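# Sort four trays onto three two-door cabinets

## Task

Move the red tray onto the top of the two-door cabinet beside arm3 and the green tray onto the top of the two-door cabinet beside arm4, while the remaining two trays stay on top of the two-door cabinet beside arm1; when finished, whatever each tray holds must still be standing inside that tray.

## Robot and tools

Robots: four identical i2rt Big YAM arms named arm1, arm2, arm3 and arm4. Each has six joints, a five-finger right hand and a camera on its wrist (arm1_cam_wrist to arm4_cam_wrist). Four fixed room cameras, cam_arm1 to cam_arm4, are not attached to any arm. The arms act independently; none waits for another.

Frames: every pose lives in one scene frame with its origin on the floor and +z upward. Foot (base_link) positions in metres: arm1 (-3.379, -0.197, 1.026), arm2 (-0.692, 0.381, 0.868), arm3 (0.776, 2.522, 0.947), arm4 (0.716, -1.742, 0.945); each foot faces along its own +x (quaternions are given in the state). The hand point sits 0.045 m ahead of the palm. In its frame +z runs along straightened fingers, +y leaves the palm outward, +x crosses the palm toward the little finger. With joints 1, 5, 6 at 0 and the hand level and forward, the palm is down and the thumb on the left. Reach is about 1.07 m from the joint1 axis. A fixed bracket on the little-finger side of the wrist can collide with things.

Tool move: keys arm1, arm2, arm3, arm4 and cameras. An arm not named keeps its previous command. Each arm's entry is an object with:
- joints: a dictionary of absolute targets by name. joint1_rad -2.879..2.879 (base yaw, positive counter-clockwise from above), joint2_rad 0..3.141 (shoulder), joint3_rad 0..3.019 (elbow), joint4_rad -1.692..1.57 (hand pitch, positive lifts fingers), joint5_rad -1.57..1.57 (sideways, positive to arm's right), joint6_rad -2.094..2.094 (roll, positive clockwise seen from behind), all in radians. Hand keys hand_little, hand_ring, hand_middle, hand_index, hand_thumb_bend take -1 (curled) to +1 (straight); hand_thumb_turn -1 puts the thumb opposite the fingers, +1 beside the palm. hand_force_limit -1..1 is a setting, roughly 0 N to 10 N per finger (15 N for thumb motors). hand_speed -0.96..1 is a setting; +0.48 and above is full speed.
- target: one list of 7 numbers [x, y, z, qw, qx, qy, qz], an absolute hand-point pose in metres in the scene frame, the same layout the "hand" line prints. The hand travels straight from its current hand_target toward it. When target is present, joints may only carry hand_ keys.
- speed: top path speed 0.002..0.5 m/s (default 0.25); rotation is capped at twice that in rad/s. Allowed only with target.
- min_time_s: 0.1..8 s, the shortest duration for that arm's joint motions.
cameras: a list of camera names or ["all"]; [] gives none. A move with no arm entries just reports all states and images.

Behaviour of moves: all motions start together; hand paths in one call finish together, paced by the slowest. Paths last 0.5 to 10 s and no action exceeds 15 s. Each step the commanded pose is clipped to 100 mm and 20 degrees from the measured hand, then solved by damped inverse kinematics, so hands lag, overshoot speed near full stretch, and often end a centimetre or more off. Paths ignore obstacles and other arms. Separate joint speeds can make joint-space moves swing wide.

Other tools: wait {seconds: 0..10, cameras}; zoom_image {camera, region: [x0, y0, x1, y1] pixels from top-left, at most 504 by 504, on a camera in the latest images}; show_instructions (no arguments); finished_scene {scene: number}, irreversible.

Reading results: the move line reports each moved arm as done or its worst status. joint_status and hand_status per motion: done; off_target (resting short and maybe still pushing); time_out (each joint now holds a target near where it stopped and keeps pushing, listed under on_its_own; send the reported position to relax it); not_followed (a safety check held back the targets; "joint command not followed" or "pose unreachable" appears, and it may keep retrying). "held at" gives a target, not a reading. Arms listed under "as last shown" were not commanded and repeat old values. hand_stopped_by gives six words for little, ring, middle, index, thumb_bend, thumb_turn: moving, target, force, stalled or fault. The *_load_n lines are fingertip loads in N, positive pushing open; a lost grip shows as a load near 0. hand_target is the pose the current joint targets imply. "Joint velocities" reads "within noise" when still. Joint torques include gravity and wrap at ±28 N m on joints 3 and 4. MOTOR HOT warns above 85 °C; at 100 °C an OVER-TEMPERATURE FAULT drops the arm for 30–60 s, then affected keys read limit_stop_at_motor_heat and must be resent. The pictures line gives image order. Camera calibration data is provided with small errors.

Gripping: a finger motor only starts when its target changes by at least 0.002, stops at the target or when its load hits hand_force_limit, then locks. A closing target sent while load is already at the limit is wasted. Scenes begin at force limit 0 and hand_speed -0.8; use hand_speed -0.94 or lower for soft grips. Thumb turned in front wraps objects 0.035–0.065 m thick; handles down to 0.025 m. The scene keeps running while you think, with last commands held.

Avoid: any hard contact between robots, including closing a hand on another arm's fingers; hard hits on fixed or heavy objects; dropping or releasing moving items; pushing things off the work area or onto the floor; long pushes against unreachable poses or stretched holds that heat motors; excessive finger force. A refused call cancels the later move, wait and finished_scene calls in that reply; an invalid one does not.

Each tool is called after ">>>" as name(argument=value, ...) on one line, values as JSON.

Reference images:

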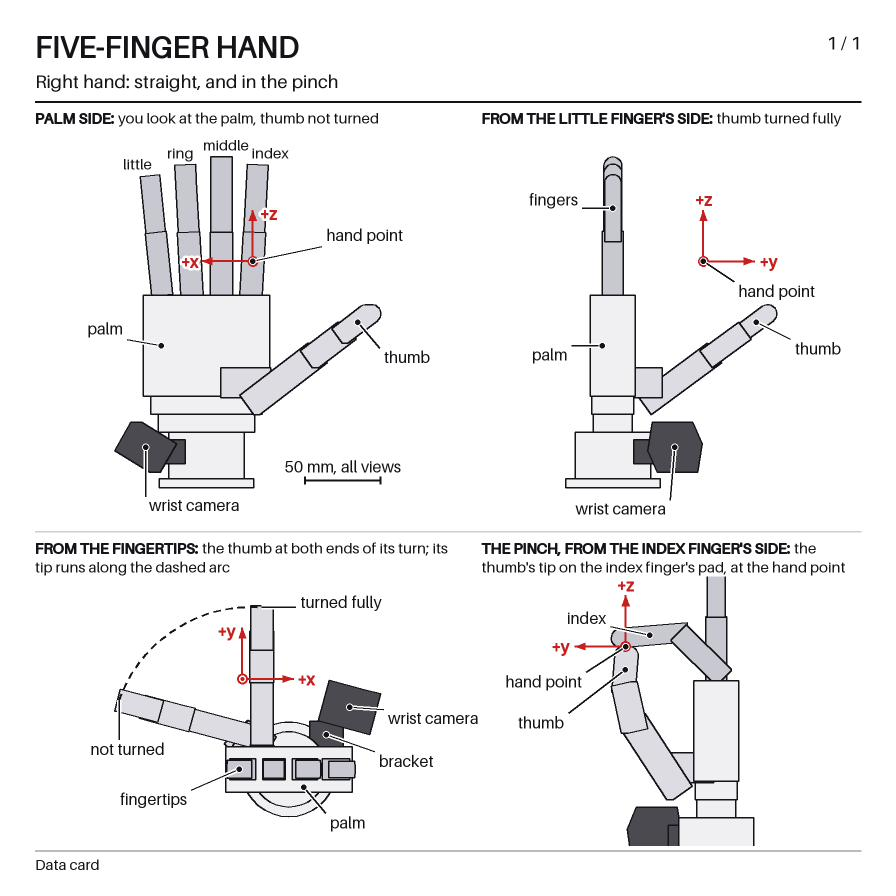

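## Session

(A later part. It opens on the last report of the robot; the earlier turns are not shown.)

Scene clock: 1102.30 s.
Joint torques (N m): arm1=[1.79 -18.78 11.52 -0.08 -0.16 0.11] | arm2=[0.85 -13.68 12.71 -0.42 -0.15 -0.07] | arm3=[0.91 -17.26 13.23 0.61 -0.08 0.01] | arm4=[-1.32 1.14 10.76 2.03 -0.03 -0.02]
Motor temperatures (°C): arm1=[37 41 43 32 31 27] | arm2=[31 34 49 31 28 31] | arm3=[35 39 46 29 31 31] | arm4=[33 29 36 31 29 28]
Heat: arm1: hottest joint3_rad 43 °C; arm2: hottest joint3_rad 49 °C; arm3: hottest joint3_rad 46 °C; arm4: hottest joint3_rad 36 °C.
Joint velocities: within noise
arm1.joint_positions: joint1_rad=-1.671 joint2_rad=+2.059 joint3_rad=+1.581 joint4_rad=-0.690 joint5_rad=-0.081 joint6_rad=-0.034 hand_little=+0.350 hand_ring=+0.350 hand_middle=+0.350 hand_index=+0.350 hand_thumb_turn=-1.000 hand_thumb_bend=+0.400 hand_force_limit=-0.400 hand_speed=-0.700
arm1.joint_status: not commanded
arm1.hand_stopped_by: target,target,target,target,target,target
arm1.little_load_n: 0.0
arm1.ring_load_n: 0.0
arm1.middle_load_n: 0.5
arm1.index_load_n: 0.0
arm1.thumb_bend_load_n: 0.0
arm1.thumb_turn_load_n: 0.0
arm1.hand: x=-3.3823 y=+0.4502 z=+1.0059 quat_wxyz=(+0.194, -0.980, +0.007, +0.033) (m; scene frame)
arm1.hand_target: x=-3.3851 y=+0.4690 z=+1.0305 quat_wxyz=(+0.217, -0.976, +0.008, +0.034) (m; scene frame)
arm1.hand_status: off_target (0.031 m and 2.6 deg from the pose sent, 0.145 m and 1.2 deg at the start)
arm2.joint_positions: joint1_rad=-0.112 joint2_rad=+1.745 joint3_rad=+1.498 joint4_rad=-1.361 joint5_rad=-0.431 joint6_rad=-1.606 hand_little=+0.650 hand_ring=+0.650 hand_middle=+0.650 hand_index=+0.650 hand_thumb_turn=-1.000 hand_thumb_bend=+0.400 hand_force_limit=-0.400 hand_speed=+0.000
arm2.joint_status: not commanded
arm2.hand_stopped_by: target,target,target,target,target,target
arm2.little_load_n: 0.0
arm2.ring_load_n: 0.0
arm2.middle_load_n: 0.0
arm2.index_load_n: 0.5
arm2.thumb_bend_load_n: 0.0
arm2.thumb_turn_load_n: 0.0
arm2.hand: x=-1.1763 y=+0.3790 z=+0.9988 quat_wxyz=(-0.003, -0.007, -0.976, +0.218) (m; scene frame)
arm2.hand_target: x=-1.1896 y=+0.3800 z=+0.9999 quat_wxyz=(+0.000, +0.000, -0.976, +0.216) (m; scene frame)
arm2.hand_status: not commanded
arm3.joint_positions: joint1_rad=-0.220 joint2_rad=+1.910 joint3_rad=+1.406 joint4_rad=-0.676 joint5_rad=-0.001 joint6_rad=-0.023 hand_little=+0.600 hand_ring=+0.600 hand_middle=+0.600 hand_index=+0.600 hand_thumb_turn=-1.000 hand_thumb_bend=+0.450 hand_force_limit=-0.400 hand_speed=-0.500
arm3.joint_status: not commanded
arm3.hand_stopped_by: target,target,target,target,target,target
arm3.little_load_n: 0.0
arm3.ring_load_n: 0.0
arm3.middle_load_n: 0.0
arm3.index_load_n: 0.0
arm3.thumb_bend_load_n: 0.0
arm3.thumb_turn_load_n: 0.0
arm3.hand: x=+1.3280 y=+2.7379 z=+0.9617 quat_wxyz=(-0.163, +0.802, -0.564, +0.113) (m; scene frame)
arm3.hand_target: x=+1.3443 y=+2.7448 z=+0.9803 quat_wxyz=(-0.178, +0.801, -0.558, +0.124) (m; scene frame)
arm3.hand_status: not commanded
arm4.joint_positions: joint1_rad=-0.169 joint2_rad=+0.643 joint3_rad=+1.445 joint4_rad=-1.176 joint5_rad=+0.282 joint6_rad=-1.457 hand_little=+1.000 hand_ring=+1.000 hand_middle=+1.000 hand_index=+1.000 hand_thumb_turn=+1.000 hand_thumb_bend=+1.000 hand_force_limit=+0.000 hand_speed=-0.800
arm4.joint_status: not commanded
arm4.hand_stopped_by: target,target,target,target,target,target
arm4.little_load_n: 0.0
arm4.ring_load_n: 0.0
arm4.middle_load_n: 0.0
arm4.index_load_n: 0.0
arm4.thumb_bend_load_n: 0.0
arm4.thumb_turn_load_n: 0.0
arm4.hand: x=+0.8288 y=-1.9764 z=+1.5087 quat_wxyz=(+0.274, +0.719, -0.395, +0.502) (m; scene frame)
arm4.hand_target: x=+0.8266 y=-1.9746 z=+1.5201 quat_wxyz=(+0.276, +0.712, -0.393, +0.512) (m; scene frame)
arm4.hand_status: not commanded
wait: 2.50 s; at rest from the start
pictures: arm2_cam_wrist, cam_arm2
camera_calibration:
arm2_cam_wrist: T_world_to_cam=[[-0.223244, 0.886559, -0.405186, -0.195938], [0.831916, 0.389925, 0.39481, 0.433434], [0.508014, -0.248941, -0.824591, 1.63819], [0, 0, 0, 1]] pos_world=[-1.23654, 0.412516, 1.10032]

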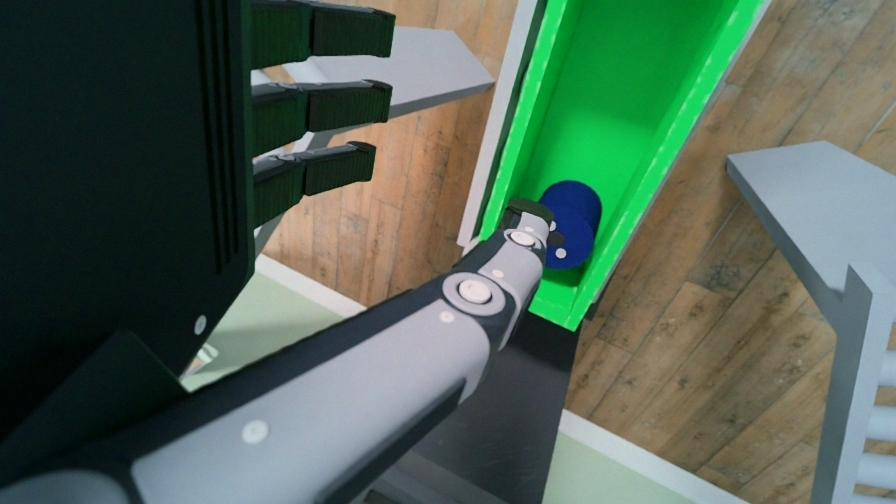

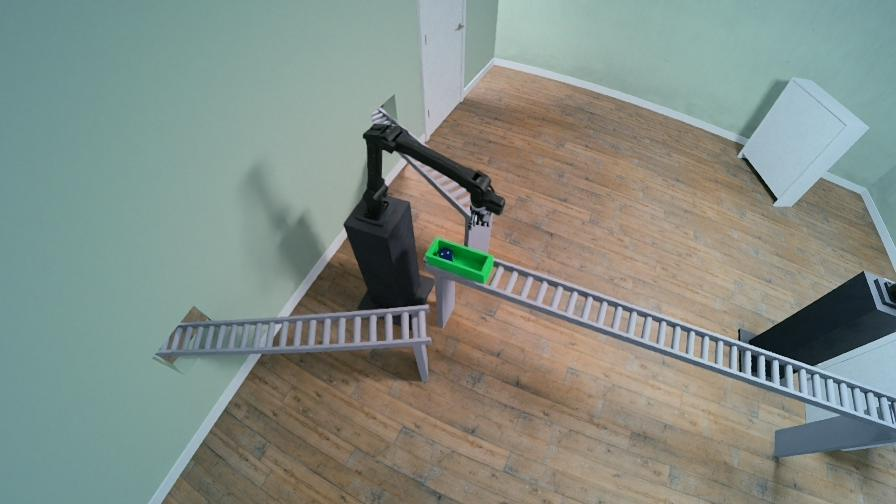

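>>> move(arm2={"target": [-1.135, 0.364, 0.84, 0.0341, 0.0076, -0.9757, 0.2163], "speed": 0.12})

>>> move(arm2={"target": [-1.132, 0.364, 0.79, 0.0341, 0.0076, -0.9757, 0.2163], "speed": 0.08}, cameras=["arm2_cam_wrist","cam_arm2"])

>>> zoom_image(camera="cam_arm2", region=[400, 180, 520, 300])

Scene clock: 1110.07 s.
Joint torques (N m): arm1=[1.73 -18.84 11.52 -0.06 -0.16 0.11] | arm2=[0.91 -13.16 6.98 0.8 -0.21 0.15] | arm3=[0.85 -17.2 13.23 0.61 -0.07 0.01] | arm4=[-1.32 1.44 10.71 2.02 -0.04 -0.01]
Motor temperatures (°C): arm1=[37 41 43 32 31 27] | arm2=[31 34 48 31 28 31] | arm3=[35 39 47 29 31 31] | arm4=[33 29 36 31 29 28]
Heat: arm1: hottest joint3_rad 43 °C; arm2: hottest joint3_rad 48 °C; arm3: hottest joint3_rad 47 °C; arm4: hottest joint3_rad 36 °C.
move: arm2 off_target
Joint velocities: within noise
arm1, arm3, arm4: as last shown
arm1.middle_load_n: 0.0
arm2.joint_positions: joint1_rad=-0.096 joint2_rad=+1.751 joint3_rad=+1.087 joint4_rad=-0.840 joint5_rad=-0.431 joint6_rad=-1.605 hand_little=+0.650 hand_ring=+0.650 hand_middle=+0.650 hand_index=+0.650 hand_thumb_turn=-1.000 hand_thumb_bend=+0.400 hand_force_limit=-0.400 hand_speed=+0.000
arm2.joint_status: not commanded
arm2.hand_stopped_by: target,target,target,target,target,target
arm2.little_load_n: 0.0
arm2.ring_load_n: 0.0
arm2.middle_load_n: 0.0
arm2.index_load_n: 0.0
arm2.thumb_bend_load_n: 0.0
arm2.thumb_turn_load_n: 0.0
arm2.hand: x=-1.1395 y=+0.3687 z=+0.8528 quat_wxyz=(+0.046, +0.011, -0.975, +0.216) (m; scene frame)
arm2.hand_target: x=-1.1347 y=+0.3642 z=+0.8403 quat_wxyz=(+0.034, +0.008, -0.976, +0.216) (m; scene frame)
arm2.hand_status: off_target (0.014 m and 1.4 deg from the pose sent, 0.165 m and 4.5 deg at the start)
arm4.thumb_bend_load_n: -0.5
pictures: none

Scene clock: 1111.40 s.
Joint torques (N m): arm1=[1.73 -18.84 11.52 -0.06 -0.17 0.11] | arm2=[1.14 -12.69 6.19 0.85 -0.21 0.11] | arm3=[0.91 -17.26 13.23 0.61 -0.07 0.01] | arm4=[-1.79 1.44 10.81 2.06 -0.01 -0.01]
Motor temperatures (°C): arm1=[37 41 43 32 31 27] | arm2=[31 34 48 31 28 31] | arm3=[35 39 47 29 31 31] | arm4=[33 29 36 31 29 28]
Heat: arm1: hottest joint3_rad 43 °C; arm2: hottest joint3_rad 48 °C; arm3: hottest joint3_rad 47 °C; arm4: hottest joint3_rad 36 °C.
move: arm2 off_target
Joint velocities: within noise
arm1, arm3, arm4: as last shown
arm1.little_load_n: 0.5
arm2.joint_positions: joint1_rad=-0.096 joint2_rad=+1.839 joint3_rad=+1.043 joint4_rad=-0.710 joint5_rad=-0.431 joint6_rad=-1.605 hand_little=+0.650 hand_ring=+0.650 hand_middle=+0.650 hand_index=+0.650 hand_thumb_turn=-1.000 hand_thumb_bend=+0.400 hand_force_limit=-0.400 hand_speed=+0.000
arm2.joint_status: not commanded
arm2.hand_stopped_by: target,target,target,target,target,target
arm2.little_load_n: 0.0
arm2.ring_load_n: 0.0
arm2.middle_load_n: 0.0
arm2.index_load_n: 0.0
arm2.thumb_bend_load_n: 0.0
arm2.thumb_turn_load_n: 0.0
arm2.hand: x=-1.1372 y=+0.3683 z=+0.8022 quat_wxyz=(+0.045, +0.011, -0.975, +0.216) (m; scene frame)
arm2.hand_target: x=-1.1318 y=+0.3642 z=+0.7905 quat_wxyz=(+0.034, +0.008, -0.976, +0.216) (m; scene frame)
arm2.hand_status: off_target (0.014 m and 1.3 deg from the pose sent, 0.063 m and 1.4 deg at the start)
arm4.little_load_n: -0.5
arm4.thumb_bend_load_n: 0.0
pictures: arm2_cam_wrist, cam_arm2
camera_calibration:
arm2_cam_wrist: T_world_to_cam=[[-0.276214, 0.884333, -0.376379, -0.34003], [0.861763, 0.401272, 0.310395, 0.580242], [0.425523, -0.238614, -0.872922, 1.39462], [0, 0, 0, 1]] pos_world=[-1.1874, 0.400641, 0.90931]

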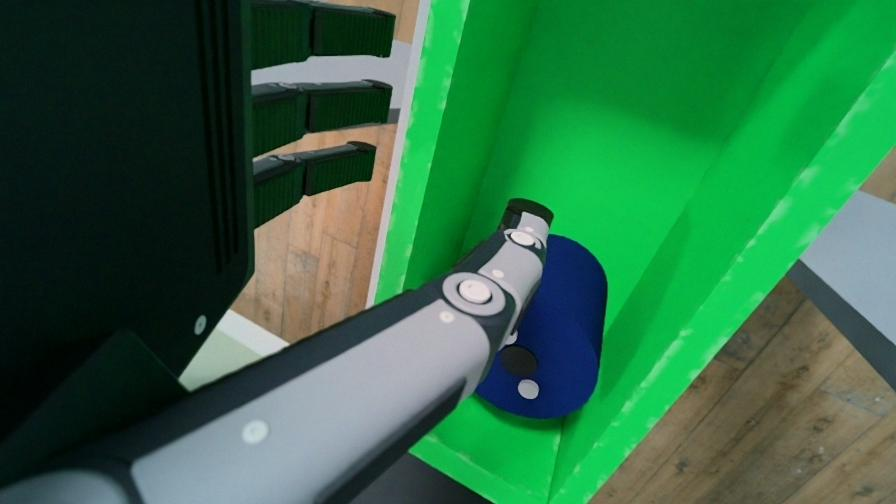

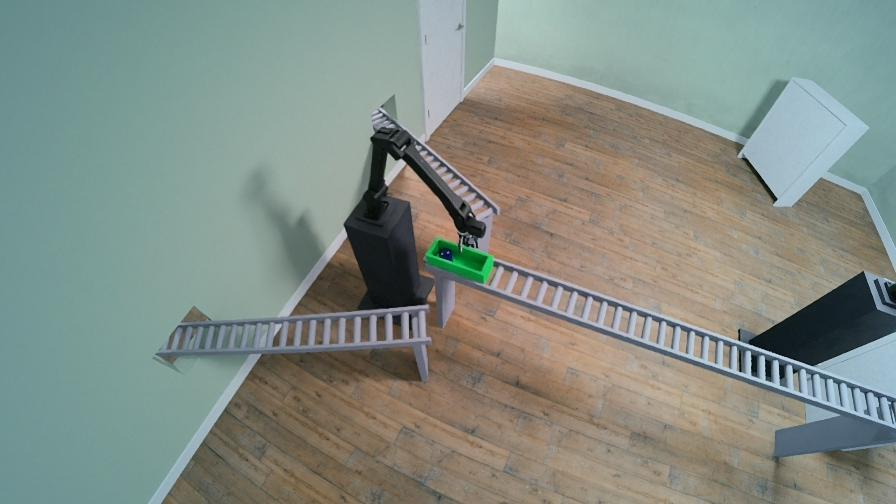

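Scaled by 4.200 from the camera's 896x504 image, which has a finer 1280x720 frame.

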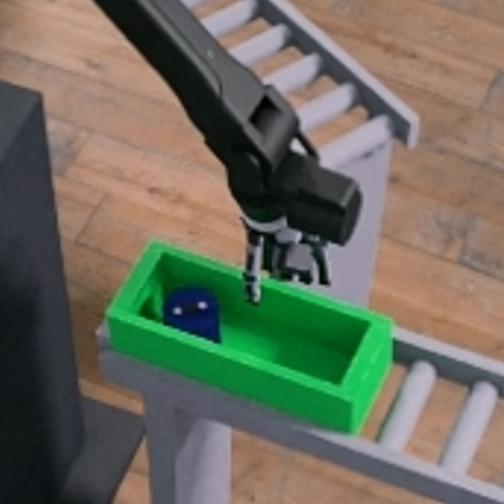

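>>> move(arm2={"target": [-1.13, 0.352, 0.785, 0.0341, 0.0076, -0.9757, 0.2163], "speed": 0.08}, cameras=["arm2_cam_wrist"])

Scene clock: 1115.20 s.
Joint torques (N m): arm1=[1.73 -18.78 11.52 -0.06 -0.17 0.11] | arm2=[1.08 -12.75 5.96 0.76 -0.14 0.15] | arm3=[0.91 -17.2 13.22 0.61 -0.08 0.01] | arm4=[-1.26 1.55 10.78 2.04 -0.02 -0.03]
Motor temperatures (°C): arm1=[37 41 43 32 31 27] | arm2=[31 34 48 31 28 31] | arm3=[35 39 47 29 31 31] | arm4=[33 29 36 31 29 28]
Heat: arm1: hottest joint3_rad 43 °C; arm2: hottest joint3_rad 48 °C; arm3: hottest joint3_rad 47 °C; arm4: hottest joint3_rad 36 °C.
move: arm2 off_target
Joint velocities: within noise
arm1, arm3, arm4: as last shown
arm1.little_load_n: 0.0
arm2.joint_positions: joint1_rad=-0.068 joint2_rad=+1.841 joint3_rad=+1.033 joint4_rad=-0.682 joint5_rad=-0.431 joint6_rad=-1.578 hand_little=+0.650 hand_ring=+0.650 hand_middle=+0.650 hand_index=+0.650 hand_thumb_turn=-1.000 hand_thumb_bend=+0.400 hand_force_limit=-0.400 hand_speed=+0.000
arm2.joint_status: not commanded
arm2.hand_stopped_by: target,target,target,target,target,target
arm2.little_load_n: 0.0
arm2.ring_load_n: 0.0
arm2.middle_load_n: -0.5
arm2.index_load_n: 0.0
arm2.thumb_bend_load_n: 0.0
arm2.thumb_turn_load_n: 0.0
arm2.hand: x=-1.1370 y=+0.3554 z=+0.7987 quat_wxyz=(+0.047, +0.013, -0.975, +0.217) (m; scene frame)
arm2.hand_target: x=-1.1296 y=+0.3522 z=+0.7854 quat_wxyz=(+0.034, +0.008, -0.976, +0.216) (m; scene frame)
arm2.hand_status: off_target (0.016 m and 1.6 deg from the pose sent, 0.025 m and 1.3 deg at the start)
arm4.little_load_n: 0.0
arm4.index_load_n: -0.5
pictures: arm2_cam_wrist
camera_calibration:
arm2_cam_wrist: T_world_to_cam=[[-0.280905, 0.882813, -0.376475, -0.334575], [0.861995, 0.404545, 0.305464, 0.589379], [0.421969, -0.238713, -0.874619, 1.38577], [0, 0, 0, 1]] pos_world=[-1.18678, 0.387737, 0.906026]

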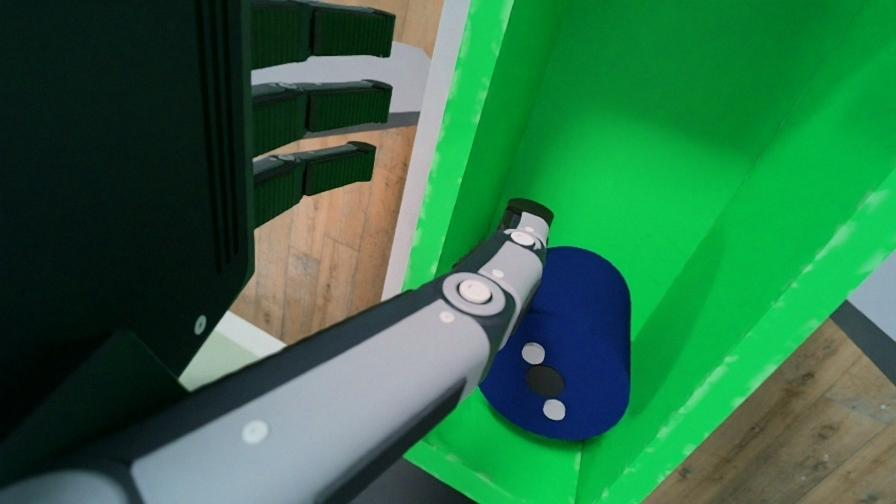

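>>> move(arm2={"target": [-1.128, 0.352, 0.748, 0.0341, 0.0076, -0.9757, 0.2163], "speed": 0.06}, cameras=["arm2_cam_wrist"])

Scene clock: 1117.70 s.
Joint torques (N m): arm1=[1.79 -18.84 11.54 -0.06 -0.16 0.11] | arm2=[1.08 -12.92 5.46 0.84 -0.2 0.14] | arm3=[0.97 -17.2 13.22 0.62 -0.07 0.01] | arm4=[-1.26 1.55 10.84 1.78 0 -0.01]
Motor temperatures (°C): arm1=[37 41 43 32 31 27] | arm2=[31 34 47 31 28 31] | arm3=[35 39 47 29 31 31] | arm4=[33 29 36 31 29 28]
Heat: arm1: hottest joint3_rad 43 °C; arm2: hottest joint3_rad 47 °C; arm3: hottest joint3_rad 47 °C; arm4: hottest joint3_rad 36 °C.
move: arm2 off_target
Joint velocities: within noise
arm1, arm3, arm4: as last shown
arm1.middle_load_n: 0.5
arm1.thumb_bend_load_n: -0.5
arm2.joint_positions: joint1_rad=-0.068 joint2_rad=+1.919 joint3_rad=+1.013 joint4_rad=-0.588 joint5_rad=-0.431 joint6_rad=-1.578 hand_little=+0.650 hand_ring=+0.650 hand_middle=+0.650 hand_index=+0.650 hand_thumb_turn=-1.000 hand_thumb_bend=+0.400 hand_force_limit=-0.400 hand_speed=+0.000
arm2.joint_status: not commanded
arm2.hand_stopped_by: target,target,target,target,target,target
arm2.little_load_n: 0.0
arm2.ring_load_n: 0.0
arm2.middle_load_n: 0.0
arm2.index_load_n: 0.0
arm2.thumb_bend_load_n: 0.0
arm2.thumb_turn_load_n: 0.0
arm2.hand: x=-1.1348 y=+0.3551 z=+0.7604 quat_wxyz=(+0.046, +0.013, -0.975, +0.217) (m; scene frame)
arm2.hand_target: x=-1.1277 y=+0.3522 z=+0.7484 quat_wxyz=(+0.034, +0.008, -0.976, +0.216) (m; scene frame)
arm2.hand_status: off_target (0.015 m and 1.4 deg from the pose sent, 0.052 m and 1.6 deg at the start)
arm3.little_load_n: 0.5
arm4.index_load_n: 0.0
pictures: arm2_cam_wrist
camera_calibration:
arm2_cam_wrist: T_world_to_cam=[[-0.279258, 0.882918, -0.377452, -0.345485], [0.861033, 0.404246, 0.308557, 0.595902], [0.425015, -0.238831, -0.873111, 1.35365], [0, 0, 0, 1]] pos_world=[-1.18489, 0.387438, 0.867613]

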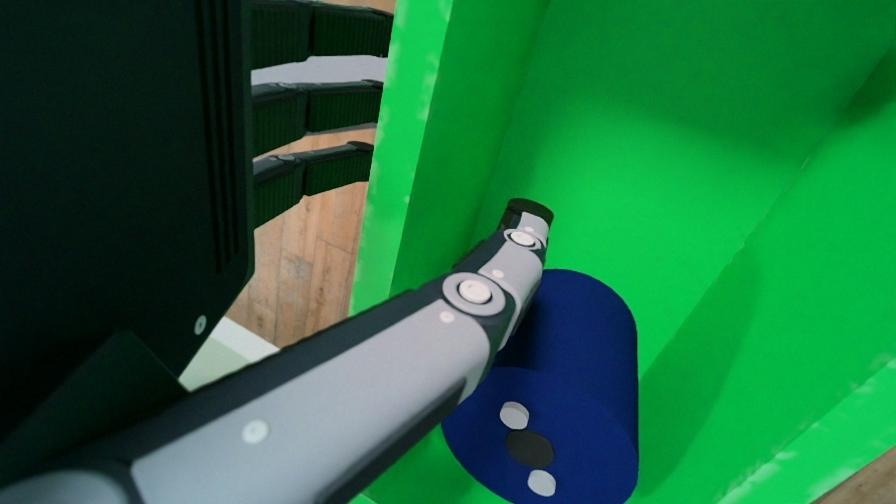

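>>> move(arm2={"joints": {"hand_speed": -0.9, "hand_force_limit": -0.5, "hand_index": 0.18, "hand_middle": 0.2, "hand_ring": 0.3, "hand_little": 0.3}})

>>> move(arm2={"joints": {"hand_speed": -0.92, "hand_force_limit": 0.0, "hand_thumb_bend": -0.7}}, cameras=["arm2_cam_wrist","cam_arm2"])

Scene clock: 1121.37 s.
Joint torques (N m): arm1=[1.79 -18.78 11.52 -0.06 -0.17 0.11] | arm2=[0.56 -13.16 5.37 0.85 -0.14 0.13] | arm3=[0.91 -17.2 13.22 0.61 -0.08 0.01] | arm4=[-1.73 1.44 10.84 1.92 -0.02 -0.03]
Motor temperatures (°C): arm1=[37 41 43 31 31 27] | arm2=[31 34 47 31 28 31] | arm3=[35 39 47 29 31 31] | arm4=[33 29 36 31 29 28]
Heat: arm1: hottest joint3_rad 43 °C; arm2: hottest joint3_rad 47 °C; arm3: hottest joint3_rad 47 °C; arm4: hottest joint3_rad 36 °C.
move: arm2 done
Joint velocities: within noise
arm1, arm3, arm4: as last shown
arm1.little_load_n: -0.5
arm1.middle_load_n: 0.0
arm1.thumb_bend_load_n: 0.0
arm2.joint_positions: joint1_rad=-0.066 joint2_rad=+1.920 joint3_rad=+1.013 joint4_rad=-0.587 joint5_rad=-0.432 joint6_rad=-1.578 hand_little=+0.300 hand_ring=+0.300 hand_middle=+0.200 hand_index=+0.180 hand_thumb_turn=-1.000 hand_thumb_bend=+0.400 hand_force_limit=-0.500 hand_speed=-0.900
arm2.joint_status: all done
arm2.hand_stopped_by: target,target,target,target,target,target
arm2.little_load_n: 0.0
arm2.ring_load_n: 0.0
arm2.middle_load_n: 0.0
arm2.index_load_n: 0.0
arm2.thumb_bend_load_n: 0.0
arm2.thumb_turn_load_n: 0.0
arm2.hand: x=-1.1349 y=+0.3540 z=+0.7601 quat_wxyz=(+0.046, +0.014, -0.975, +0.217) (m; scene frame)
arm2.hand_target: x=-1.1278 y=+0.3521 z=+0.7484 quat_wxyz=(+0.034, +0.008, -0.976, +0.216) (m; scene frame)
arm2.hand_status: not commanded
arm3.little_load_n: 0.0
pictures: none

Scene clock: 1126.00 s.
Joint torques (N m): arm1=[1.73 -18.78 11.51 -0.08 -0.16 0.11] | arm2=[1.03 -13.57 5.46 0.73 -0.12 0.11] | arm3=[0.91 -17.26 13.23 0.61 -0.08 0.01] | arm4=[-1.44 1.61 10.76 1.96 -0.04 -0.02]
Motor temperatures (°C): arm1=[37 41 43 31 31 27] | arm2=[31 34 46 31 28 31] | arm3=[35 39 47 29 31 31] | arm4=[32 29 36 31 29 28]
Heat: arm1: hottest joint3_rad 43 °C; arm2: hottest joint3_rad 46 °C; arm3: hottest joint3_rad 47 °C; arm4: hottest joint3_rad 36 °C.
move: arm2 off_target
Joint velocities: within noise
arm1, arm3, arm4: as last shown
arm1.little_load_n: 0.0
arm2.joint_positions: joint1_rad=-0.066 joint2_rad=+1.920 joint3_rad=+1.013 joint4_rad=-0.587 joint5_rad=-0.432 joint6_rad=-1.578 hand_little=+0.300 hand_ring=+0.300 hand_middle=+0.200 hand_index=+0.180 hand_thumb_turn=-1.000 hand_thumb_bend=+0.067 hand_force_limit=+0.000 hand_speed=-0.920
arm2.joint_status: hand_thumb_bend off_target (ended at +0.067, target -0.700); the others done
arm2.hand_stopped_by: target,target,target,target,force,target
arm2.little_load_n: 0.0
arm2.ring_load_n: 0.0
arm2.middle_load_n: 2.5
arm2.index_load_n: 0.0
arm2.thumb_bend_load_n: 7.0
arm2.thumb_turn_load_n: 1.0
arm2.hand: x=-1.1349 y=+0.3540 z=+0.7601 quat_wxyz=(+0.046, +0.014, -0.975, +0.217) (m; scene frame)
arm2.hand_target: x=-1.1278 y=+0.3521 z=+0.7484 quat_wxyz=(+0.034, +0.008, -0.976, +0.216) (m; scene frame)
arm2.hand_status: not commanded
pictures: arm2_cam_wrist, cam_arm2
camera_calibration:
arm2_cam_wrist: T_world_to_cam=[[-0.281199, 0.881919, -0.378346, -0.345881], [0.860308, 0.406358, 0.307805, 0.595465], [0.425202, -0.238939, -0.87299, 1.35335], [0, 0, 0, 1]] pos_world=[-1.18499, 0.386436, 0.867313]

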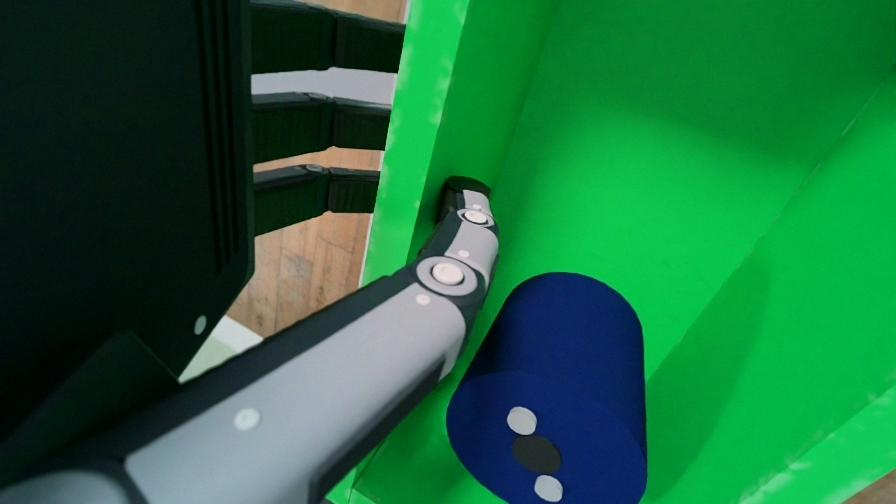

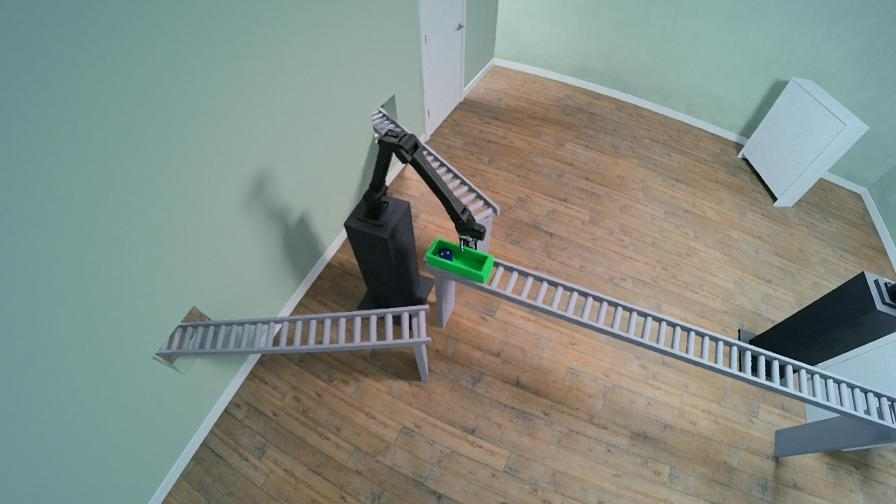

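Good. Now the index, then lift.

>>> move(arm2={"joints": {"hand_speed": -0.93, "hand_force_limit": -0.4, "hand_index": 0.0}})

>>> move(arm2={"target": [-1.15, 0.354, 0.83, 0.0341, 0.0076, -0.9757, 0.2163], "speed": 0.06}, cameras=["arm2_cam_wrist","cam_arm2"])

>>> zoom_image(camera="cam_arm2", region=[400, 180, 520, 300])

Scene clock: 1128.27 s.
Joint torques (N m): arm1=[1.79 -18.84 11.52 -0.06 -0.17 0.11] | arm2=[0.79 -13.45 5.38 0.81 -0.11 0.12] | arm3=[0.91 -17.26 13.23 0.61 -0.08 0.01] | arm4=[-1.32 1.49 10.67 2.02 -0.03 0]
Motor temperatures (°C): arm1=[37 41 44 31 31 27] | arm2=[31 34 46 31 28 31] | arm3=[35 39 47 29 31 31] | arm4=[32 29 36 31 29 28]
Heat: arm1: hottest joint3_rad 44 °C; arm2: hottest joint3_rad 46 °C; arm3: hottest joint3_rad 47 °C; arm4: hottest joint3_rad 36 °C.
move: arm2 off_target
Joint velocities: within noise
arm1, arm3, arm4: as last shown
arm2.joint_positions: joint1_rad=-0.066 joint2_rad=+1.920 joint3_rad=+1.013 joint4_rad=-0.586 joint5_rad=-0.433 joint6_rad=-1.576 hand_little=+0.300 hand_ring=+0.300 hand_middle=+0.200 hand_index=+0.156 hand_thumb_turn=-1.000 hand_thumb_bend=+0.067 hand_force_limit=-0.400 hand_speed=-0.930
arm2.joint_status: hand_index off_target (ended at +0.156, target +0.000); the others done
arm2.hand_stopped_by: target,target,target,force,force,target
arm2.little_load_n: 0.0
arm2.ring_load_n: 0.0
arm2.middle_load_n: 1.5
arm2.index_load_n: 5.0
arm2.thumb_bend_load_n: 7.0
arm2.thumb_turn_load_n: 1.0
arm2.hand: x=-1.1350 y=+0.3539 z=+0.7600 quat_wxyz=(+0.046, +0.013, -0.975, +0.218) (m; scene frame)
arm2.hand_target: x=-1.1278 y=+0.3521 z=+0.7484 quat_wxyz=(+0.034, +0.008, -0.976, +0.216) (m; scene frame)
arm2.hand_status: not commanded
pictures: none

Scene clock: 1130.30 s.
Joint torques (N m): arm1=[1.79 -18.84 11.52 -0.08 -0.17 0.12] | arm2=[0.91 -17.38 10.61 -0.58 -0.11 0.1] | arm3=[0.91 -17.26 13.22 0.62 -0.08 0.01] | arm4=[-1.14 1.73 10.78 1.89 -0.03 0]
Motor temperatures (°C): arm1=[37 41 44 31 31 27] | arm2=[31 35 46 31 28 31] | arm3=[35 39 47 29 31 31] | arm4=[32 29 36 31 29 28]
Heat: arm1: hottest joint3_rad 44 °C; arm2: hottest joint3_rad 46 °C; arm3: hottest joint3_rad 47 °C; arm4: hottest joint3_rad 36 °C.
move: arm2 off_target
Joint velocities: within noise
arm1.joint_positions: joint1_rad=-1.671 joint2_rad=+2.059 joint3_rad=+1.581 joint4_rad=-0.690 joint5_rad=-0.081 joint6_rad=-0.034 hand_little=+0.350 hand_ring=+0.350 hand_middle=+0.350 hand_index=+0.350 hand_thumb_turn=-1.000 hand_thumb_bend=+0.400 hand_force_limit=-0.400 hand_speed=-0.700
arm1.joint_status: not commanded
arm1.hand_stopped_by: target,target,target,target,target,target
arm1.little_load_n: 0.0
arm1.ring_load_n: 0.0
arm1.middle_load_n: 0.5
arm1.index_load_n: 0.0
arm1.thumb_bend_load_n: 0.0
arm1.thumb_turn_load_n: 0.0
arm1.hand: x=-3.3823 y=+0.4502 z=+1.0059 quat_wxyz=(+0.194, -0.980, +0.007, +0.033) (m; scene frame)
arm1.hand_target: x=-3.3851 y=+0.4690 z=+1.0305 quat_wxyz=(+0.217, -0.976, +0.008, +0.034) (m; scene frame)
arm1.hand_status: not commanded
arm2.joint_positions: joint1_rad=-0.066 joint2_rad=+1.854 joint3_rad=+1.069 joint4_rad=-0.786 joint5_rad=-0.434 joint6_rad=-1.576 hand_little=+0.300 hand_ring=+0.300 hand_middle=+0.201 hand_index=+0.156 hand_thumb_turn=-1.000 hand_thumb_bend=+0.068 hand_force_limit=-0.400 hand_speed=-0.930
arm2.joint_status: not commanded
arm2.hand_stopped_by: target,target,target,force,force,target
arm2.little_load_n: 0.0
arm2.ring_load_n: 0.0
arm2.middle_load_n: 6.0
arm2.index_load_n: 1.5
arm2.thumb_bend_load_n: 9.0
arm2.thumb_turn_load_n: 3.5
arm2.hand: x=-1.1253 y=+0.3539 z=+0.8044 quat_wxyz=(+0.008, +0.005, -0.976, +0.219) (m; scene frame)
arm2.hand_target: x=-1.1489 y=+0.3539 z=+0.8300 quat_wxyz=(+0.034, +0.008, -0.976, +0.217) (m; scene frame)
arm2.hand_status: off_target (0.036 m and 3.1 deg from the pose sent, 0.072 m and 1.5 deg at the start)
arm3.joint_positions: joint1_rad=-0.220 joint2_rad=+1.910 joint3_rad=+1.406 joint4_rad=-0.676 joint5_rad=-0.001 joint6_rad=-0.023 hand_little=+0.600 hand_ring=+0.600 hand_middle=+0.600 hand_index=+0.600 hand_thumb_turn=-1.000 hand_thumb_bend=+0.450 hand_force_limit=-0.400 hand_speed=-0.500
arm3.joint_status: not commanded
arm3.hand_stopped_by: target,target,target,target,target,target
arm3.little_load_n: 0.0
arm3.ring_load_n: 0.0
arm3.middle_load_n: 0.0
arm3.index_load_n: 0.0
arm3.thumb_bend_load_n: 0.0
arm3.thumb_turn_load_n: 0.0
arm3.hand: x=+1.3280 y=+2.7379 z=+0.9617 quat_wxyz=(-0.163, +0.802, -0.564, +0.113) (m; scene frame)
arm3.hand_target: x=+1.3443 y=+2.7448 z=+0.9803 quat_wxyz=(-0.178, +0.801, -0.558, +0.124) (m; scene frame)
arm3.hand_status: not commanded
arm4.joint_positions: joint1_rad=-0.169 joint2_rad=+0.643 joint3_rad=+1.445 joint4_rad=-1.176 joint5_rad=+0.282 joint6_rad=-1.457 hand_little=+1.000 hand_ring=+1.000 hand_middle=+1.000 hand_index=+1.000 hand_thumb_turn=+1.000 hand_thumb_bend=+1.000 hand_force_limit=+0.000 hand_speed=-0.800
arm4.joint_status: not commanded
arm4.hand_stopped_by: target,target,target,target,target,target
arm4.little_load_n: 0.0
arm4.ring_load_n: 0.0
arm4.middle_load_n: 0.0
arm4.index_load_n: 0.0
arm4.thumb_bend_load_n: 0.0
arm4.thumb_turn_load_n: 0.0
arm4.hand: x=+0.8288 y=-1.9764 z=+1.5087 quat_wxyz=(+0.274, +0.719, -0.395, +0.502) (m; scene frame)
arm4.hand_target: x=+0.8266 y=-1.9746 z=+1.5201 quat_wxyz=(+0.276, +0.712, -0.393, +0.512) (m; scene frame)
arm4.hand_status: not commanded
pictures: arm2_cam_wrist, cam_arm2
camera_calibration:
arm2_cam_wrist: T_world_to_cam=[[-0.250228, 0.881381, -0.400691, -0.273301], [0.834186, 0.406337, 0.37286, 0.491933], [0.491447, -0.240951, -0.836912, 1.43414], [0, 0, 0, 1]] pos_world=[-1.18356, 0.386548, 0.907317]

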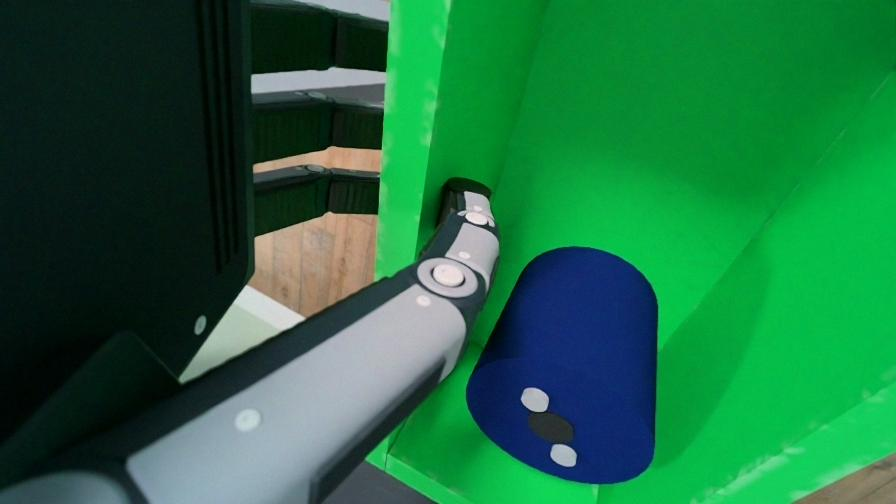

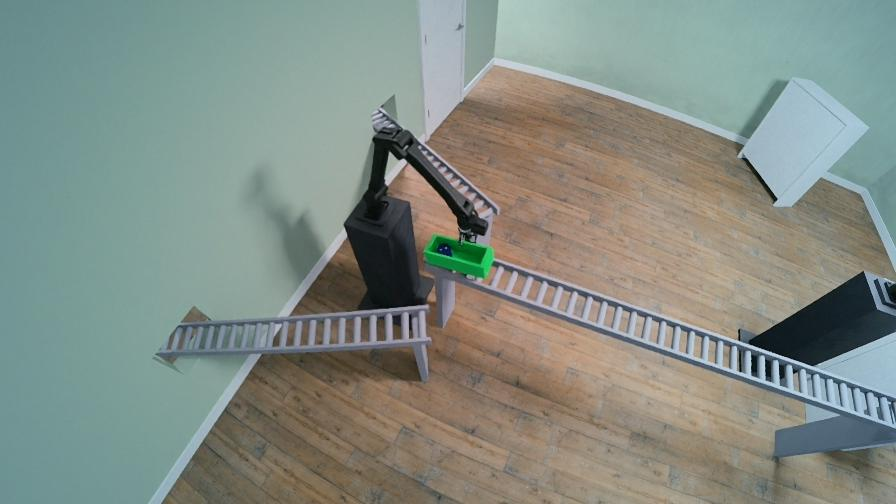

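Scaled by 4.200 from the camera's 896x504 image, which has a finer 1280x720 frame.

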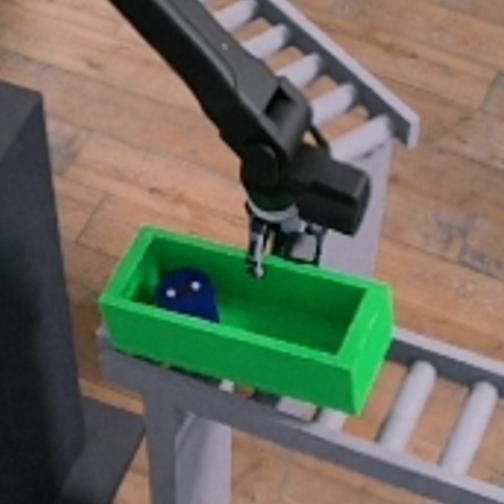

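>>> move(arm2={"target": [-1.16, 0.354, 1.0, 0, 0, -0.9763, 0.2164], "speed": 0.15}, cameras=["cam_arm2"])

>>> zoom_image(camera="cam_arm2", region=[370, 90, 530, 300])

Scene clock: 1133.33 s.
Joint torques (N m): arm1=[1.79 -18.78 11.54 -0.06 -0.16 0.11] | arm2=[0.67 -17.32 13.85 -0.85 -0.07 0.15] | arm3=[0.91 -17.2 13.23 0.59 -0.07 0.01] | arm4=[-1.2 1.61 10.77 1.99 -0.03 0]
Motor temperatures (°C): arm1=[37 41 44 31 31 27] | arm2=[31 35 47 31 28 31] | arm3=[35 39 47 29 31 31] | arm4=[32 29 36 31 29 28]
Heat: arm1: hottest joint3_rad 44 °C; arm2: hottest joint3_rad 47 °C; arm3: hottest joint3_rad 47 °C; arm4: hottest joint3_rad 36 °C.
move: arm2 off_target
Joint velocities: within noise
arm1, arm3, arm4: as last shown
arm1.middle_load_n: 0.0
arm2.joint_positions: joint1_rad=-0.066 joint2_rad=+1.712 joint3_rad=+1.368 joint4_rad=-1.302 joint5_rad=-0.434 joint6_rad=-1.576 hand_little=+0.300 hand_ring=+0.300 hand_middle=+0.201 hand_index=+0.156 hand_thumb_turn=-1.000 hand_thumb_bend=+0.068 hand_force_limit=-0.400 hand_speed=-0.930
arm2.joint_status: not commanded
arm2.hand_stopped_by: target,target,target,force,force,target
arm2.little_load_n: 0.0
arm2.ring_load_n: 0.0
arm2.middle_load_n: 6.0
arm2.index_load_n: 1.0
arm2.thumb_bend_load_n: 9.0
arm2.thumb_turn_load_n: 3.0
arm2.hand: x=-1.1410 y=+0.3550 z=+0.9692 quat_wxyz=(-0.030, -0.003, -0.975, +0.219) (m; scene frame)
arm2.hand_target: x=-1.1585 y=+0.3539 z=+1.0000 quat_wxyz=(+0.000, +0.000, -0.976, +0.217) (m; scene frame)
arm2.hand_status: off_target (0.036 m and 3.4 deg from the pose sent, 0.199 m and 1.1 deg at the start)
arm3.ring_load_n: 0.5
pictures: cam_arm2

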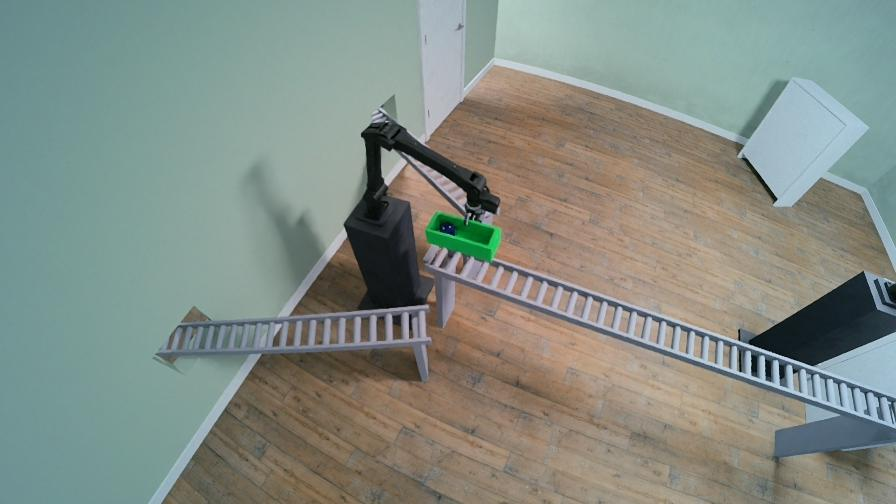

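Scaled by 2.400 from the camera's 896x504 image, which has a finer 1280x720 frame.

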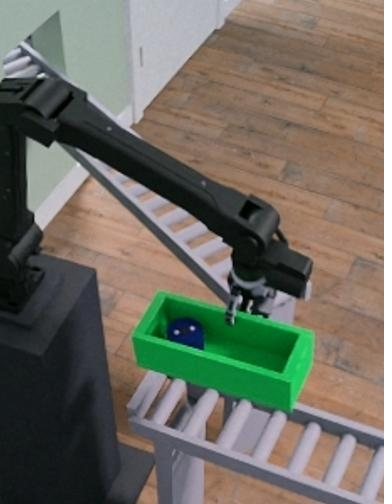

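>>> move(arm2={"target": [-1.01, -0.075, 1.0, 0.0553, -0.2493, -0.9439, 0.2092], "speed": 0.12}, cameras=["arm2_cam_wrist","cam_arm2"])

>>> zoom_image(camera="cam_arm2", region=[360, 80, 520, 260])

Scene clock: 1143.80 s.
Joint torques (N m): arm1=[1.73 -18.78 11.52 -0.06 -0.16 0.11] | arm2=[-0.03 -15.5 15.42 0.9 0.01 0.24] | arm3=[0.91 -17.26 13.22 0.61 -0.07 0.01] | arm4=[-1.49 1.55 10.8 1.98 -0.04 -0.03]
Motor temperatures (°C): arm1=[37 41 44 31 31 27] | arm2=[31 35 48 31 28 31] | arm3=[35 40 47 29 31 31] | arm4=[32 29 36 31 29 28]
Heat: arm1: hottest joint3_rad 44 °C; arm2: hottest joint3_rad 48 °C; arm3: hottest joint3_rad 47 °C; arm4: hottest joint3_rad 36 °C.
move: arm2 off_target
Joint velocities: within noise
arm1, arm3, arm4: as last shown
arm1.thumb_turn_load_n: 0.5
arm2.joint_positions: joint1_rad=+0.828 joint2_rad=+1.696 joint3_rad=+1.356 joint4_rad=-0.879 joint5_rad=-0.072 joint6_rad=-0.163 hand_little=+0.300 hand_ring=+0.300 hand_middle=+0.201 hand_index=+0.156 hand_thumb_turn=-1.000 hand_thumb_bend=+0.068 hand_force_limit=-0.400 hand_speed=-0.930
arm2.joint_status: not commanded
arm2.hand_stopped_by: target,target,target,force,force,target
arm2.little_load_n: 0.5
arm2.ring_load_n: 0.0
arm2.middle_load_n: 6.0
arm2.index_load_n: 2.0
arm2.thumb_bend_load_n: 9.5
arm2.thumb_turn_load_n: 3.5
arm2.hand: x=-0.9939 y=-0.0511 z=+0.9738 quat_wxyz=(+0.045, -0.242, -0.952, +0.179) (m; scene frame)
arm2.hand_target: x=-1.0087 y=-0.0734 z=+1.0007 quat_wxyz=(+0.055, -0.249, -0.944, +0.210) (m; scene frame)
arm2.hand_status: off_target (0.039 m and 3.9 deg from the pose sent, 0.451 m and 30.1 deg at the start)
arm3.ring_load_n: 0.0
arm3.middle_load_n: -0.5
pictures: arm2_cam_wrist, cam_arm2
camera_calibration:
arm2_cam_wrist: T_world_to_cam=[[0.225251, 0.91197, -0.342888, 0.602357], [0.907213, -0.067988, 0.415142, 0.490918], [0.355285, -0.404584, -0.842665, 1.27569], [0, 0, 0, 1]] pos_world=[-1.03428, 0.000168278, 1.07772]

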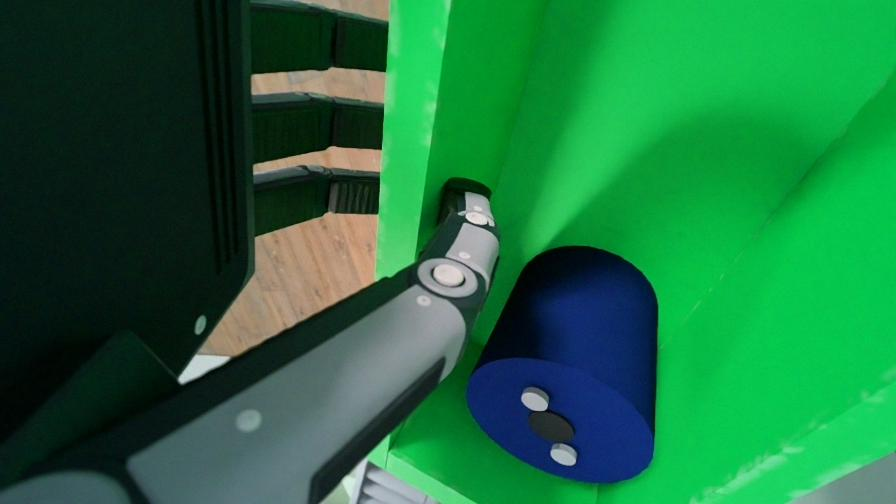

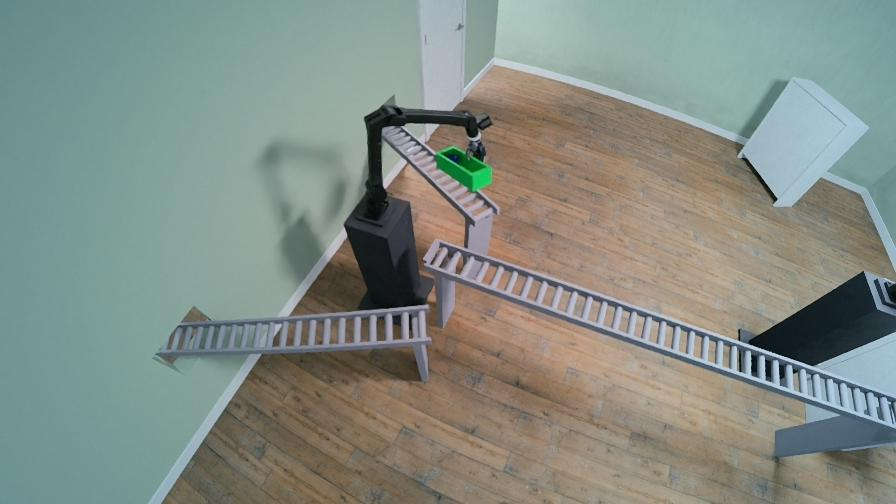

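Scaled by 2.800 from the camera's 896x504 image, which has a finer 1280x720 frame.

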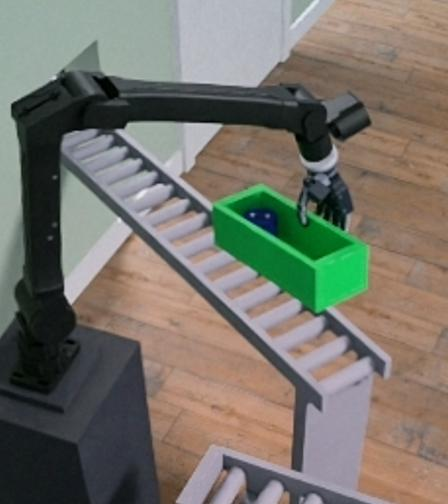

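>>> move(arm2={"target": [-1.008, -0.072, 0.815, 0.0882, -0.2419, -0.9452, 0.2004], "speed": 0.1}, cameras=["cam_arm2","arm2_cam_wrist"])

>>> zoom_image(camera="cam_arm2", region=[420, 130, 520, 250])

Scene clock: 1155.47 s.
Joint torques (N m): arm1=[1.73 -18.78 11.52 -0.06 -0.17 0.12] | arm2=[1.2 -17.38 8.31 1.48 0.08 0.2] | arm3=[0.91 -17.2 13.22 0.61 -0.07 0.01] | arm4=[-1.9 1.26 10.78 1.98 -0.03 -0.02]
Motor temperatures (°C): arm1=[37 42 44 31 31 27] | arm2=[31 35 51 31 28 31] | arm3=[35 40 47 29 31 31] | arm4=[32 29 36 31 29 28]
Heat: arm1: hottest joint3_rad 44 °C; arm2: hottest joint3_rad 51 °C; arm3: hottest joint3_rad 47 °C; arm4: hottest joint3_rad 36 °C.
move: arm2 off_target
Joint velocities: within noise
arm1, arm3, arm4: as last shown
arm1.thumb_turn_load_n: 0.0
arm2.joint_positions: joint1_rad=+0.848 joint2_rad=+1.917 joint3_rad=+1.178 joint4_rad=-0.428 joint5_rad=+0.001 joint6_rad=-0.162 hand_little=+0.300 hand_ring=+0.300 hand_middle=+0.201 hand_index=+0.156 hand_thumb_turn=-1.000 hand_thumb_bend=+0.068 hand_force_limit=-0.400 hand_speed=-0.930
arm2.joint_status: not commanded
arm2.hand_stopped_by: target,target,target,force,force,target
arm2.little_load_n: 0.0
arm2.ring_load_n: 0.0
arm2.middle_load_n: 6.0
arm2.index_load_n: 2.0
arm2.thumb_bend_load_n: 9.5
arm2.thumb_turn_load_n: 3.5
arm2.hand: x=-1.0074 y=-0.0616 z=+0.8101 quat_wxyz=(+0.086, -0.239, -0.949, +0.189) (m; scene frame)
arm2.hand_target: x=-1.0079 y=-0.0720 z=+0.8152 quat_wxyz=(+0.088, -0.242, -0.945, +0.200) (m; scene frame)
arm2.hand_status: off_target (0.012 m and 1.5 deg from the pose sent, 0.161 m and 5.6 deg at the start)
arm3.middle_load_n: 0.0
arm3.thumb_turn_load_n: 0.5
pictures: arm2_cam_wrist, cam_arm2
camera_calibration:
arm2_cam_wrist: T_world_to_cam=[[0.203044, 0.910443, -0.360371, 0.550523], [0.938585, -0.0761074, 0.33655, 0.665184], [0.278982, -0.406573, -0.869981, 1.08341], [0, 0, 0, 1]] pos_world=[-1.03836, -0.0101112, 0.917068]

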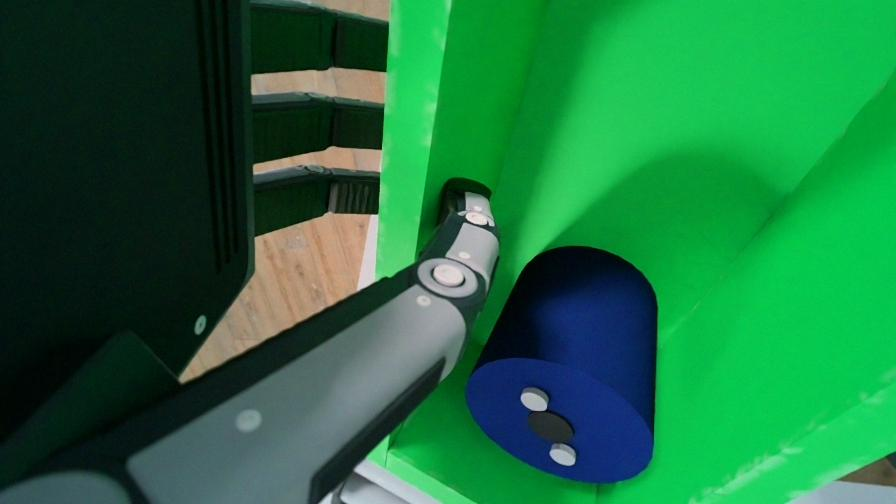

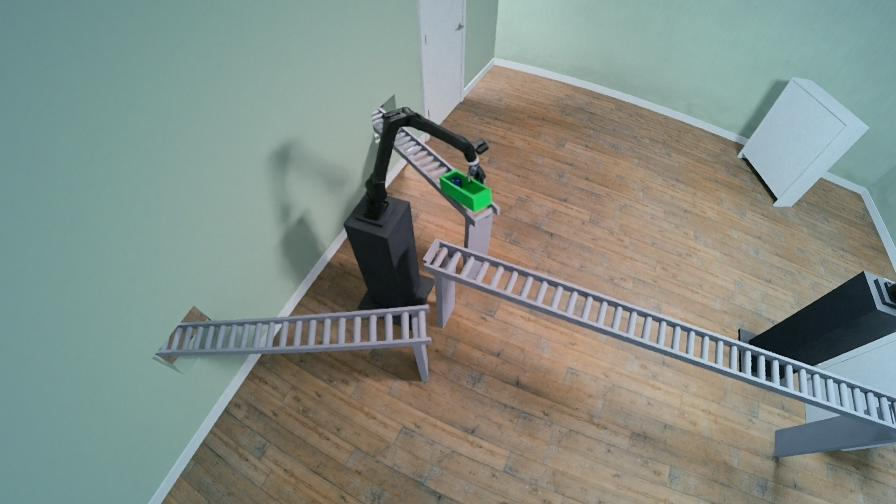

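Scaled by 4.200 from the camera's 896x504 image, which has a finer 1280x720 frame.

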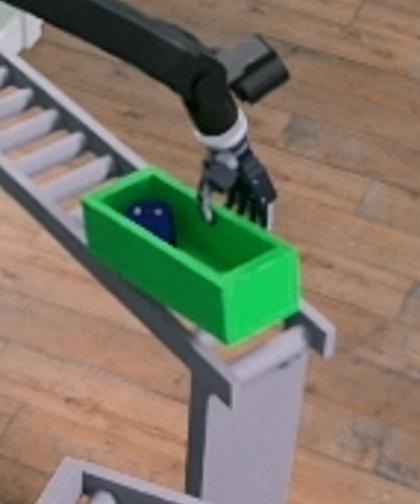

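>>> zoom_image(camera="cam_arm2", region=[430, 170, 510, 240])

Scaled by 6.300 from the camera's 896x504 image, which has a finer 1280x720 frame.

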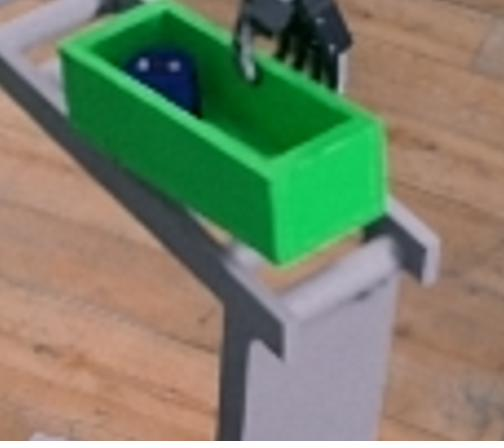

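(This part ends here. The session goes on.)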